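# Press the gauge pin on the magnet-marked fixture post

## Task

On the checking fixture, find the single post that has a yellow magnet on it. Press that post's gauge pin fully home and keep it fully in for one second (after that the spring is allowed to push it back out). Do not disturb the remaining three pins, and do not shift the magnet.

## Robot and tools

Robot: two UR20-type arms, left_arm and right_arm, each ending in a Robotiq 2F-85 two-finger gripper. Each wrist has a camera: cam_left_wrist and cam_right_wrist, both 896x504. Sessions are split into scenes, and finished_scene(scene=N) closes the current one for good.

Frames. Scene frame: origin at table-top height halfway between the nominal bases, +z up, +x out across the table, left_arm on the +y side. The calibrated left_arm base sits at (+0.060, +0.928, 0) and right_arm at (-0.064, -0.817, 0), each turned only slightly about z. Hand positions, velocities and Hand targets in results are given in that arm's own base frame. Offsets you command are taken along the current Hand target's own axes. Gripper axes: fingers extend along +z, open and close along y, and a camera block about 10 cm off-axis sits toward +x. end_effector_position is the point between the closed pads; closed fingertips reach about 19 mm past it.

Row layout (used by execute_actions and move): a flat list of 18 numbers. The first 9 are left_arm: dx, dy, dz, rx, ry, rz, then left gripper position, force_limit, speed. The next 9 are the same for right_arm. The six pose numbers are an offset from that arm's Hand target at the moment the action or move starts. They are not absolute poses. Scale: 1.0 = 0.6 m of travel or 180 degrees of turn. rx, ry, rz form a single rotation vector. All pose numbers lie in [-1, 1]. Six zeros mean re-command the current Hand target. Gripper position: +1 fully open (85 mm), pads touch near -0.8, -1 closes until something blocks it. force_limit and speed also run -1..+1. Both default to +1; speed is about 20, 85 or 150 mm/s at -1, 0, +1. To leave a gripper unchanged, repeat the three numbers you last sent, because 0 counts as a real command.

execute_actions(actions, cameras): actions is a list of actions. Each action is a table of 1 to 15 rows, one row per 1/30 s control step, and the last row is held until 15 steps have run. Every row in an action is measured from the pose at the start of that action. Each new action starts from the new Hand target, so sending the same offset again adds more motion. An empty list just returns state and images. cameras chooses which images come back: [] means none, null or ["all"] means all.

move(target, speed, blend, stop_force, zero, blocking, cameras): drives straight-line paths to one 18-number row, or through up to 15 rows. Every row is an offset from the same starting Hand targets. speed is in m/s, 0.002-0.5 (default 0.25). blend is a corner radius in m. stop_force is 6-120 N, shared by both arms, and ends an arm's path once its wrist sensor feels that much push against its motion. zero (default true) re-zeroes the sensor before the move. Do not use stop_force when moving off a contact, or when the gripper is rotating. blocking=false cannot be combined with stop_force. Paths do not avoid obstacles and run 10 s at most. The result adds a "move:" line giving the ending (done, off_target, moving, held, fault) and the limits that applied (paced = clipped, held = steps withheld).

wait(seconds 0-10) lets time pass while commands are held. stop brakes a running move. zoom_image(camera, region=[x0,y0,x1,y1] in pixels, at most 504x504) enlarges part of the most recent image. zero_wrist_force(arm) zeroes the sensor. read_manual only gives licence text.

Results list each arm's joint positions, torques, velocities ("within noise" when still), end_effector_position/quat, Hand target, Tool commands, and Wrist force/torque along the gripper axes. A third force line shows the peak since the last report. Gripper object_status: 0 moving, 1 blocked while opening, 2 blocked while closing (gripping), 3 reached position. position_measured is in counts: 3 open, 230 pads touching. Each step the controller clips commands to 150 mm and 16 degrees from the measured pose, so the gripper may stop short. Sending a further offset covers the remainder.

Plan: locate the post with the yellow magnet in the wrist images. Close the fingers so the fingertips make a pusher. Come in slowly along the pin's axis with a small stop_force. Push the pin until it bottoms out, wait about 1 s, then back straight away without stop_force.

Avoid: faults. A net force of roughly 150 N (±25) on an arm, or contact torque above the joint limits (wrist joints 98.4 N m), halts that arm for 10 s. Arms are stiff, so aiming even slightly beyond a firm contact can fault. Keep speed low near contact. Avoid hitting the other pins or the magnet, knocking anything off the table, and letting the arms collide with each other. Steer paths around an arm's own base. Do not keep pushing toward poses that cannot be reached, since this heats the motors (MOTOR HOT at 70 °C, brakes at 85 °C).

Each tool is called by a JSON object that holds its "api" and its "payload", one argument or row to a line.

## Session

{"api": "execute_actions", "payload": {
  "actions": []
}}

{"api": "zoom_image", "payload": {
  "camera": "cam_right_wrist",
  "region": [200, 50, 650, 400]
}}

Scene clock: 0.00 s.
left_arm: end_effector_position=(+0.3071, -0.4220, +0.1602) position_measured=3 object_status=3 end_effector_quat_wxyz=(+0.066, +0.956, -0.074, +0.275) | right_arm: end_effector_position=(+0.4900, -0.3027, +0.2369) position_measured=3 object_status=3 end_effector_quat_wxyz=(+0.548, -0.467, -0.511, -0.471)
Joint positions: left_arm=[-1.763 -1.739 2.857 -2.766 -1.003 1.555] | right_arm=[2.511 -2.074 -2.06 -2.212 2.389 -0.015]
Joint velocities: within noise
Joint torques (N m): no reading
Motor temperatures (°C): left_arm=[24 35 26 38 34 33] | right_arm=[28 35 35 36 33 38]
Wrist force (N): no reading
Wrist torque (N m): no reading
Wrist force, peak (N): no reading
Hand target: left_arm +0.3071, -0.4220, +0.1602; +0.066, +0.956, -0.074, +0.275 | right_arm +0.4900, -0.3027, +0.2369; +0.548, -0.467, -0.511, -0.471
Tool commands: left_gripper/position=+1.0 left_gripper/force_limit=+1.0 left_gripper/speed=+1.0 right_gripper/position=+1.0 right_gripper/force_limit=+1.0 right_gripper/speed=+1.0
camera_calibration:
cam_left_wrist: T_world_to_cam=[[-0.28582, -0.958098, 0.0188461, -0.302738], [-0.929608, 0.272438, -0.248207, 0.463446], [0.232673, -0.088462, -0.968524, 0.172418], [0, 0, 0, 1]] pos_world=[0.304177, -0.40106, 0.287727]
cam_right_wrist: T_world_to_cam=[[0.978975, 0.0561564, -0.196097, -0.399582], [-0.174547, -0.266833, -0.947805, 0.238781], [-0.10555, 0.962105, -0.251421, 0.530503], [0, 0, 0, 1]] pos_world=[0.488854, -0.424245, 0.281341]

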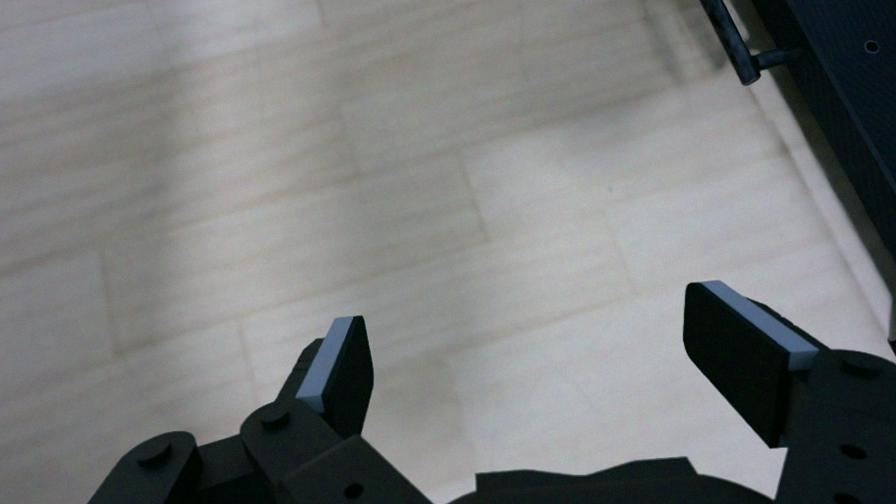

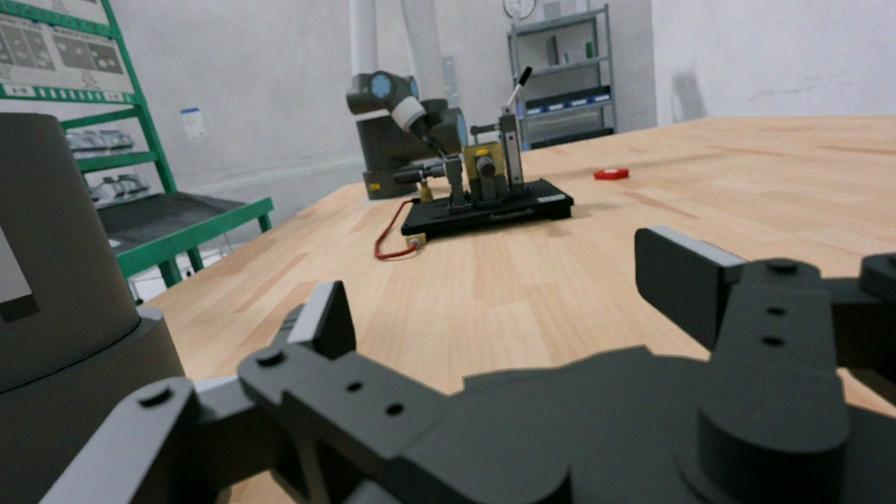

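Scaled by 1.120 from the camera's 896x504 image, which has a finer 1280x720 frame.

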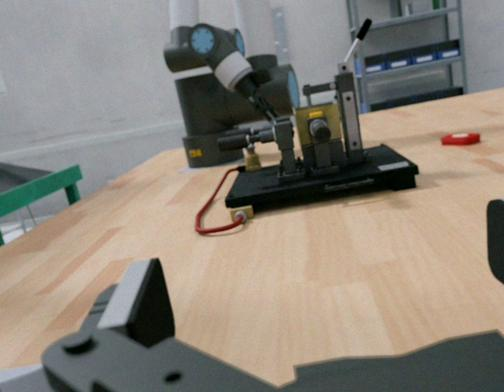

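{"api": "zoom_image", "payload": {
  "camera": "cam_right_wrist",
  "region": [380, 60, 600, 260]
}}

Scaled by 2.291 from the camera's 896x504 image, which has a finer 1280x720 frame.

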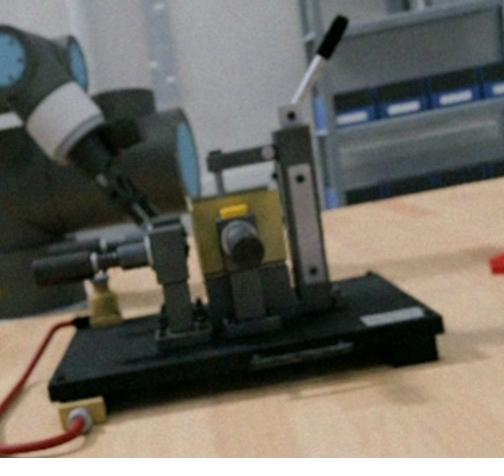

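{"api": "move", "payload": {
  "target": [
    [0,0,0,0,0,0,1,1,1,0.19,0.39,0.632,-0.038,-0.153,0,-1,-1,0],
    [0,0,0,0,0,0,1,1,1,0.137,0.214,0.976,-0.038,-0.153,0,-1,-1,0]
  ],
  "cameras": ["cam_right_wrist"],
  "speed": 0.4,
  "blend": 0.08
}}

{"api": "zoom_image", "payload": {
  "camera": "cam_right_wrist",
  "region": [250, 50, 650, 350]
}}

Scene clock: 3.77 s.
left_arm: end_effector_position=(+0.3071, -0.4220, +0.1602) position_measured=3 object_status=3 end_effector_quat_wxyz=(+0.066, +0.956, -0.074, +0.275) | right_arm: end_effector_position=(+0.5498, +0.2905, +0.3401) position_measured=232 object_status=3 end_effector_quat_wxyz=(-0.382, +0.597, +0.598, +0.375)
Joint positions: left_arm=[-1.763 -1.739 2.857 -2.766 -1.003 1.555] | right_arm=[3.488 -1.753 -2.64 0.293 2.593 2.267]
Joint velocities: within noise
Joint torques (N m): left_arm=[6.74 -12.04 -57.55 -9.46 3.49 -0.24] | right_arm=[18.95 55.82 30.6 15.17 -0.03 5.15]
Motor temperatures (°C): left_arm=[24 35 26 38 34 33] | right_arm=[28 35 35 36 33 38]
Wrist force (N): left_arm=[-0.1 0.4 0.1] | right_arm=[0.2 0.6 1.0]
Wrist torque (N m): left_arm=[0.06 0.01 0.00] | right_arm=[0.44 0.01 -0.16]
Wrist force, peak (N): left_arm=[0.0 0.6 0.4] | right_arm=[0.9 -1.0 5.1]
Hand target: left_arm +0.3071, -0.4220, +0.1602; +0.066, +0.956, -0.074, +0.275 | right_arm +0.5498, +0.2905, +0.3401; -0.382, +0.597, +0.598, +0.375
Off the commanded pose: left_arm 0.000 m, 0 deg | right_arm 0.000 m, 0 deg.
move: done
camera_calibration:
cam_right_wrist: T_world_to_cam=[[0.983989, -0.127416, -0.12462, -0.444955], [-0.177903, -0.66005, -0.729853, 0.54732], [0.0107393, 0.740338, -0.672149, 0.135619], [0, 0, 0, 1]] pos_world=[0.533744, 0.204161, 0.435169]
Images, in order (width x height): cam_right_wrist 896x504.

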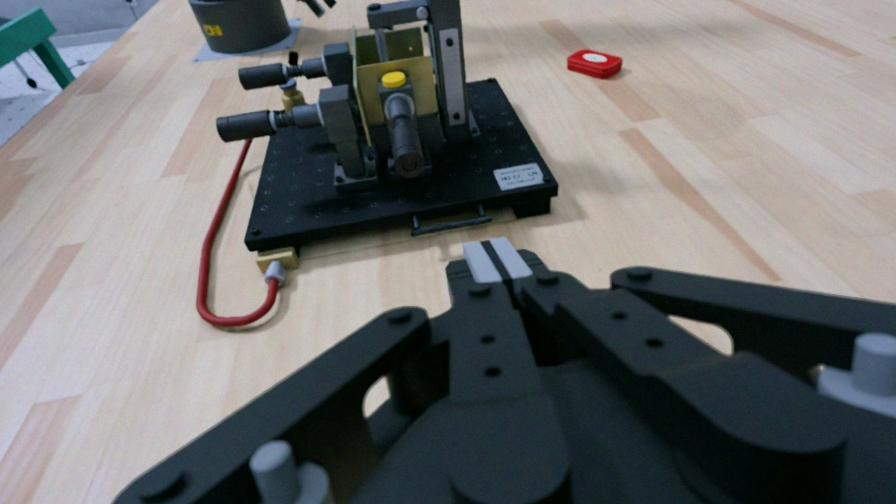

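Scaled by 1.260 from the camera's 896x504 image, which has a finer 1280x720 frame.

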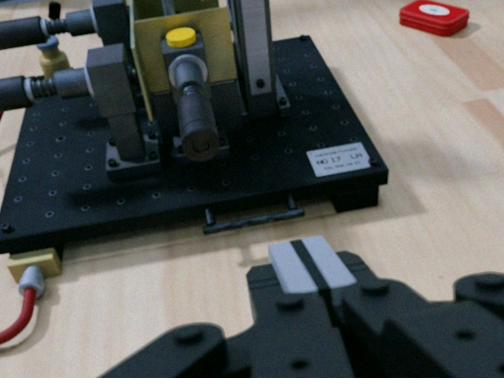

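{"api": "move", "payload": {
  "target": [0,0,0,0,0,0,1,1,1,-0.039,-0.06,0.572,0,-0.193,0,-1,-1,0],
  "cameras": ["cam_right_wrist"],
  "speed": 0.35
}}

Scene clock: 5.90 s.
left_arm: end_effector_position=(+0.3071, -0.4220, +0.1602) position_measured=3 object_status=3 end_effector_quat_wxyz=(+0.066, +0.956, -0.074, +0.275) | right_arm: end_effector_position=(+0.5108, +0.5906, +0.1729) position_measured=232 object_status=3 end_effector_quat_wxyz=(-0.186, +0.682, +0.684, +0.180)
Joint positions: left_arm=[-1.763 -1.739 2.857 -2.766 -1.003 1.555] | right_arm=[4.136 -1.824 -2.503 0.061 1.855 2.626]
Joint velocities: within noise
Joint torques (N m): left_arm=[11.06 -9.9 -58.94 -8.76 3.58 -0.96] | right_arm=[30.52 72.57 58.01 5.74 -2.3 5.97]
Motor temperatures (°C): left_arm=[24 35 26 38 34 33] | right_arm=[28 35 35 36 33 38]
Wrist force (N): left_arm=[0.2 0.2 0.0] | right_arm=[-0.1 2.1 2.3]
Wrist torque (N m): left_arm=[0.03 -0.03 0.00] | right_arm=[1.18 0.13 -0.33]
Wrist force, peak (N): left_arm=[-0.2 0.4 0.7] | right_arm=[2.8 1.1 5.9]
Hand target: left_arm +0.3071, -0.4220, +0.1602; +0.066, +0.956, -0.074, +0.275 | right_arm +0.5108, +0.5907, +0.1728; -0.186, +0.682, +0.684, +0.180
Off the commanded pose: left_arm 0.000 m, 0 deg | right_arm 0.000 m, 0 deg.
move: done
camera_calibration:
cam_right_wrist: T_world_to_cam=[[0.984905, -0.170894, -0.0275288, -0.380768], [-0.172686, -0.959102, -0.224281, 0.702955], [0.0119254, 0.22565, -0.974136, 0.157016], [0, 0, 0, 1]] pos_world=[0.494538, 0.573704, 0.300132]
Images, in order (width x height): cam_right_wrist 896x504.

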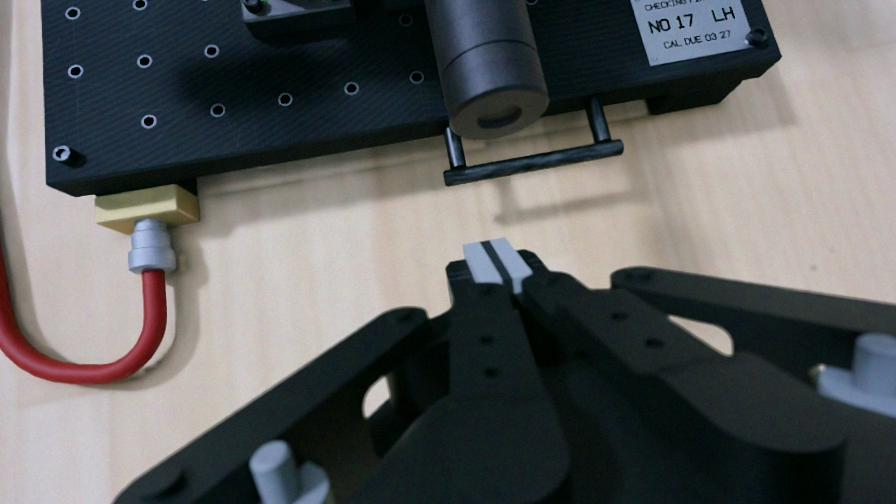

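{"api": "move", "payload": {
  "target": [0,0,0,0,0,0,1,1,1,0.0606,0.0133,0.035,0,0,0,-1,-1,0],
  "cameras": [],
  "speed": 0.12
}}

{"api": "move", "payload": {
  "target": [0,0,0,0,0,0,1,1,1,0.0505,0,0.0292,0,0,0,-1,-1,0],
  "cameras": ["cam_right_wrist"],
  "speed": 0.012,
  "stop_force": 60
}}

{"api": "zoom_image", "payload": {
  "camera": "cam_right_wrist",
  "region": [350, 0, 650, 280]
}}

Scene clock: 7.30 s.
left_arm: end_effector_position=(+0.3071, -0.4220, +0.1602) position_measured=3 object_status=3 end_effector_quat_wxyz=(+0.066, +0.956, -0.074, +0.275) | right_arm: end_effector_position=(+0.5185, +0.6325, +0.1727) position_measured=232 object_status=3 end_effector_quat_wxyz=(-0.186, +0.682, +0.684, +0.180)
Joint positions: left_arm=[-1.763 -1.739 2.857 -2.766 -1.003 1.555] | right_arm=[4.161 -1.852 -2.457 0.049 1.844 2.649]
Joint velocities: within noise
Joint torques (N m): left_arm=[7.32 -8.39 -60.97 -8.07 3.96 -1.05] | right_arm=[26.17 79.09 71.33 8.51 -2.49 5.82]
Motor temperatures (°C): left_arm=[24 35 26 38 34 33] | right_arm=[28 35 35 36 33 38]
Wrist force (N): left_arm=[-0.1 0.1 0.6] | right_arm=[-6.0 0.0 -2.2]
Wrist torque (N m): left_arm=[0.00 0.02 0.00] | right_arm=[1.19 0.10 -0.38]
Wrist force, peak (N): left_arm=[0.1 0.2 0.6] | right_arm=[-6.1 0.0 -2.0]
Hand target: left_arm +0.3071, -0.4220, +0.1602; +0.066, +0.956, -0.074, +0.275 | right_arm +0.5186, +0.6328, +0.1728; -0.186, +0.682, +0.684, +0.180
Off the commanded pose: left_arm 0.000 m, 0 deg | right_arm 0.000 m, 0 deg.
move: done
No camera images: "cameras" was empty.

Scene clock: 10.17 s.
left_arm: end_effector_position=(+0.3071, -0.4220, +0.1602) position_measured=3 object_status=3 end_effector_quat_wxyz=(+0.066, +0.956, -0.074, +0.275) | right_arm: end_effector_position=(+0.5184, +0.6524, +0.1727) position_measured=232 object_status=3 end_effector_quat_wxyz=(-0.186, +0.682, +0.684, +0.180)
Joint positions: left_arm=[-1.763 -1.739 2.857 -2.766 -1.003 1.555] | right_arm=[4.176 -1.863 -2.438 0.045 1.837 2.663]
Joint velocities: within noise
Joint torques (N m): left_arm=[15.08 -7.31 -60.78 -6.91 3.79 -1.3] | right_arm=[11.81 130.27 83.41 25.77 15.07 -7.62]
Motor temperatures (°C): left_arm=[24 35 26 38 34 33] | right_arm=[28 35 35 36 33 38]
Wrist force (N): left_arm=[0.1 0.3 0.3] | right_arm=[-46.1 5.5 -19.4]
Wrist torque (N m): left_arm=[0.04 -0.02 0.00] | right_arm=[1.09 -0.20 -0.31]
Wrist force, peak (N): left_arm=[-0.1 0.1 0.8] | right_arm=[-67.7 -1.8 -65.0]
Hand target: left_arm +0.3071, -0.4220, +0.1602; +0.066, +0.956, -0.074, +0.275 | right_arm +0.5184, +0.6524, +0.1727; -0.186, +0.682, +0.684, +0.180 (not the last commanded pose)
Off the commanded pose: left_arm 0.000 m, 0 deg | right_arm 0.015 m, 0 deg.
move: contact (right_arm)
camera_calibration:
cam_right_wrist: T_world_to_cam=[[0.984899, -0.170929, -0.0275122, -0.377678], [-0.17272, -0.959168, -0.223973, 0.763487], [0.0118947, 0.225342, -0.974207, 0.143019], [0, 0, 0, 1]] pos_world=[0.502143, 0.635529, 0.299939]
Images, in order (width x height): cam_right_wrist 896x504.

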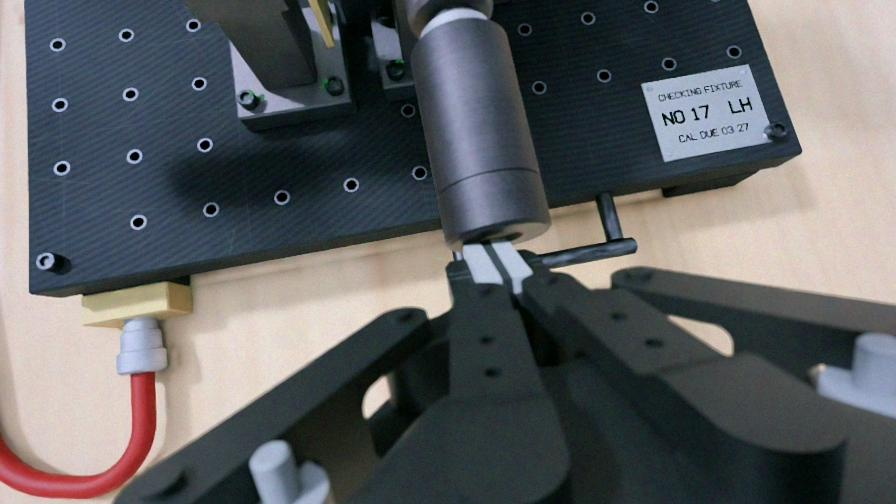

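Scaled by 1.680 from the camera's 896x504 image, which has a finer 1280x720 frame.

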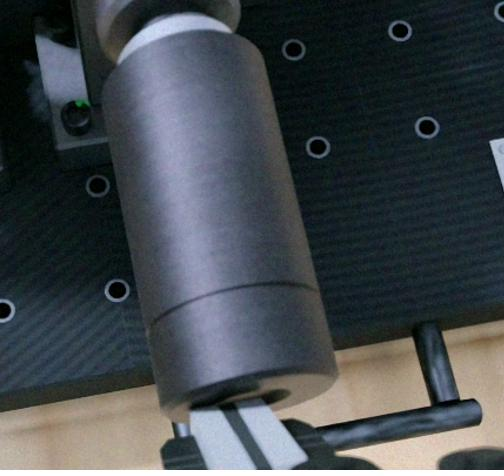

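Same state; repeat the small extra press, hold, then retract.

{"api": "move", "payload": {
  "target": [0,0,0,0,0,0,1,1,1,0.0173,0,0.01,0,0,0,-1,-1,0],
  "cameras": [],
  "speed": 0.004,
  "stop_force": 25
}}

{"api": "wait", "payload": {
  "seconds": 1.5,
  "cameras": []
}}

{"api": "move", "payload": {
  "target": [0,0,0,0,0,0,1,1,1,-0.115,0,-0.067,0,0,0,-1,-1,0],
  "cameras": ["cam_right_wrist"],
  "speed": 0.06
}}

Scene clock: 12.87 s.
left_arm: end_effector_position=(+0.3071, -0.4220, +0.1602) position_measured=3 object_status=3 end_effector_quat_wxyz=(+0.066, +0.956, -0.074, +0.275) | right_arm: end_effector_position=(+0.5184, +0.6526, +0.1727) position_measured=232 object_status=3 end_effector_quat_wxyz=(-0.186, +0.682, +0.684, +0.180)
Joint positions: left_arm=[-1.763 -1.739 2.857 -2.766 -1.003 1.555] | right_arm=[4.176 -1.863 -2.438 0.045 1.837 2.664]
Joint velocities: within noise
Joint torques (N m): left_arm=[12.26 -1.65 -63.46 -7.18 4.86 -1.21] | right_arm=[26.41 121.85 99.2 28.14 16.21 -3.67]
Motor temperatures (°C): left_arm=[24 35 26 38 34 33] | right_arm=[28 35 35 36 33 38]
Wrist force (N): left_arm=[-0.1 0.3 0.3] | right_arm=[-67.5 3.9 -47.7]
Wrist torque (N m): left_arm=[0.03 0.02 0.00] | right_arm=[1.10 -0.19 -0.35]
Wrist force, peak (N): left_arm=[-0.1 0.7 0.3] | right_arm=[-72.3 2.7 -47.7]
Hand target: left_arm +0.3071, -0.4220, +0.1602; +0.066, +0.956, -0.074, +0.275 | right_arm +0.5184, +0.6526, +0.1727; -0.186, +0.682, +0.684, +0.180 (not the last commanded pose)
Off the commanded pose: left_arm 0.000 m, 0 deg | right_arm 0.012 m, 0 deg.
move: contact (right_arm)
No camera images: "cameras" was empty.

Scene clock: 14.37 s.
left_arm: end_effector_position=(+0.3071, -0.4220, +0.1602) position_measured=3 object_status=3 end_effector_quat_wxyz=(+0.066, +0.956, -0.074, +0.275) | right_arm: end_effector_position=(+0.5184, +0.6526, +0.1727) position_measured=232 object_status=3 end_effector_quat_wxyz=(-0.186, +0.682, +0.684, +0.180)
Joint positions: left_arm=[-1.763 -1.739 2.857 -2.766 -1.003 1.555] | right_arm=[4.176 -1.863 -2.438 0.045 1.837 2.663]
Joint velocities: within noise
Joint torques (N m): left_arm=[16.45 -7.83 -67.64 -7.77 4.02 -0.61] | right_arm=[25.01 125.78 96.39 27.89 16.86 -6.99]
Motor temperatures (°C): left_arm=[24 35 26 38 34 33] | right_arm=[28 35 35 36 33 38]
Wrist force (N): left_arm=[-0.2 0.3 0.2] | right_arm=[-64.5 4.7 -41.2]
Wrist torque (N m): left_arm=[0.03 0.04 0.00] | right_arm=[1.12 -0.25 -0.34]
Wrist force, peak (N): left_arm=[0.3 0.5 0.4] | right_arm=[-67.3 3.7 -46.9]
Hand target: left_arm +0.3071, -0.4220, +0.1602; +0.066, +0.956, -0.074, +0.275 | right_arm +0.5184, +0.6526, +0.1727; -0.186, +0.682, +0.684, +0.180 (not the last commanded pose)
Tool commands: left_gripper/position=+1.0 left_gripper/force_limit=+1.0 left_gripper/speed=+1.0 right_gripper/position=-1.0 right_gripper/force_limit=-1.0 right_gripper/speed=+0.0
Off the commanded pose: left_arm 0.000 m, 0 deg | right_arm 0.012 m, 0 deg.
wait: 1.50 s; at rest by 0.17 s
No camera images: "cameras" was empty.

Scene clock: 16.07 s.
left_arm: end_effector_position=(+0.3071, -0.4220, +0.1602) position_measured=3 object_status=3 end_effector_quat_wxyz=(+0.066, +0.956, -0.074, +0.275) | right_arm: end_effector_position=(+0.5189, +0.5730, +0.1730) position_measured=232 object_status=3 end_effector_quat_wxyz=(-0.186, +0.681, +0.684, +0.180)
Joint positions: left_arm=[-1.763 -1.739 2.857 -2.766 -1.003 1.555] | right_arm=[4.11 -1.818 -2.509 0.054 1.866 2.601]
Joint velocities: within noise
Joint torques (N m): left_arm=[11.98 -2.98 -66.91 -7.58 4.01 -0.83] | right_arm=[-11.56 114.61 33.69 15.03 6.54 -6.45]
Motor temperatures (°C): left_arm=[24 35 26 38 34 33] | right_arm=[28 35 35 36 33 38]
Wrist force (N): left_arm=[-0.2 -0.2 0.3] | right_arm=[-1.3 1.1 2.1]
Wrist torque (N m): left_arm=[-0.05 0.04 0.00] | right_arm=[0.95 0.29 -0.31]
Wrist force, peak (N): left_arm=[-0.2 0.3 0.5] | right_arm=[-64.8 4.6 -40.5]
Hand target: left_arm +0.3071, -0.4220, +0.1602; +0.066, +0.956, -0.074, +0.275 | right_arm +0.5189, +0.5728, +0.1730; -0.186, +0.682, +0.684, +0.180
Off the commanded pose: left_arm 0.000 m, 0 deg | right_arm 0.000 m, 0 deg.
move: done
camera_calibration:
cam_right_wrist: T_world_to_cam=[[0.984919, -0.170821, -0.0274622, -0.39181], [-0.172602, -0.959164, -0.224084, 0.687409], [0.0119375, 0.225445, -0.974183, 0.161155], [0, 0, 0, 1]] pos_world=[0.502625, 0.556077, 0.300272]
Images, in order (width x height): cam_right_wrist 896x504.

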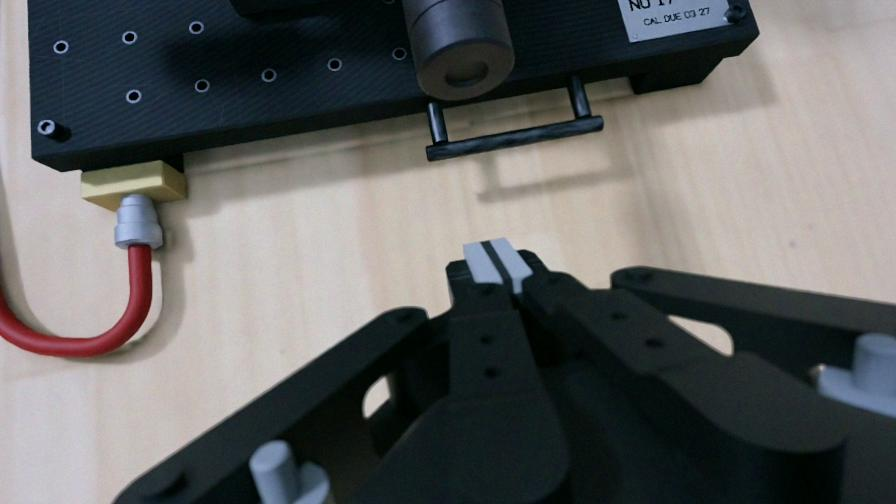

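{"api": "finished_scene", "payload": {
  "scene": 3
}}

The scene is finished: the task was done.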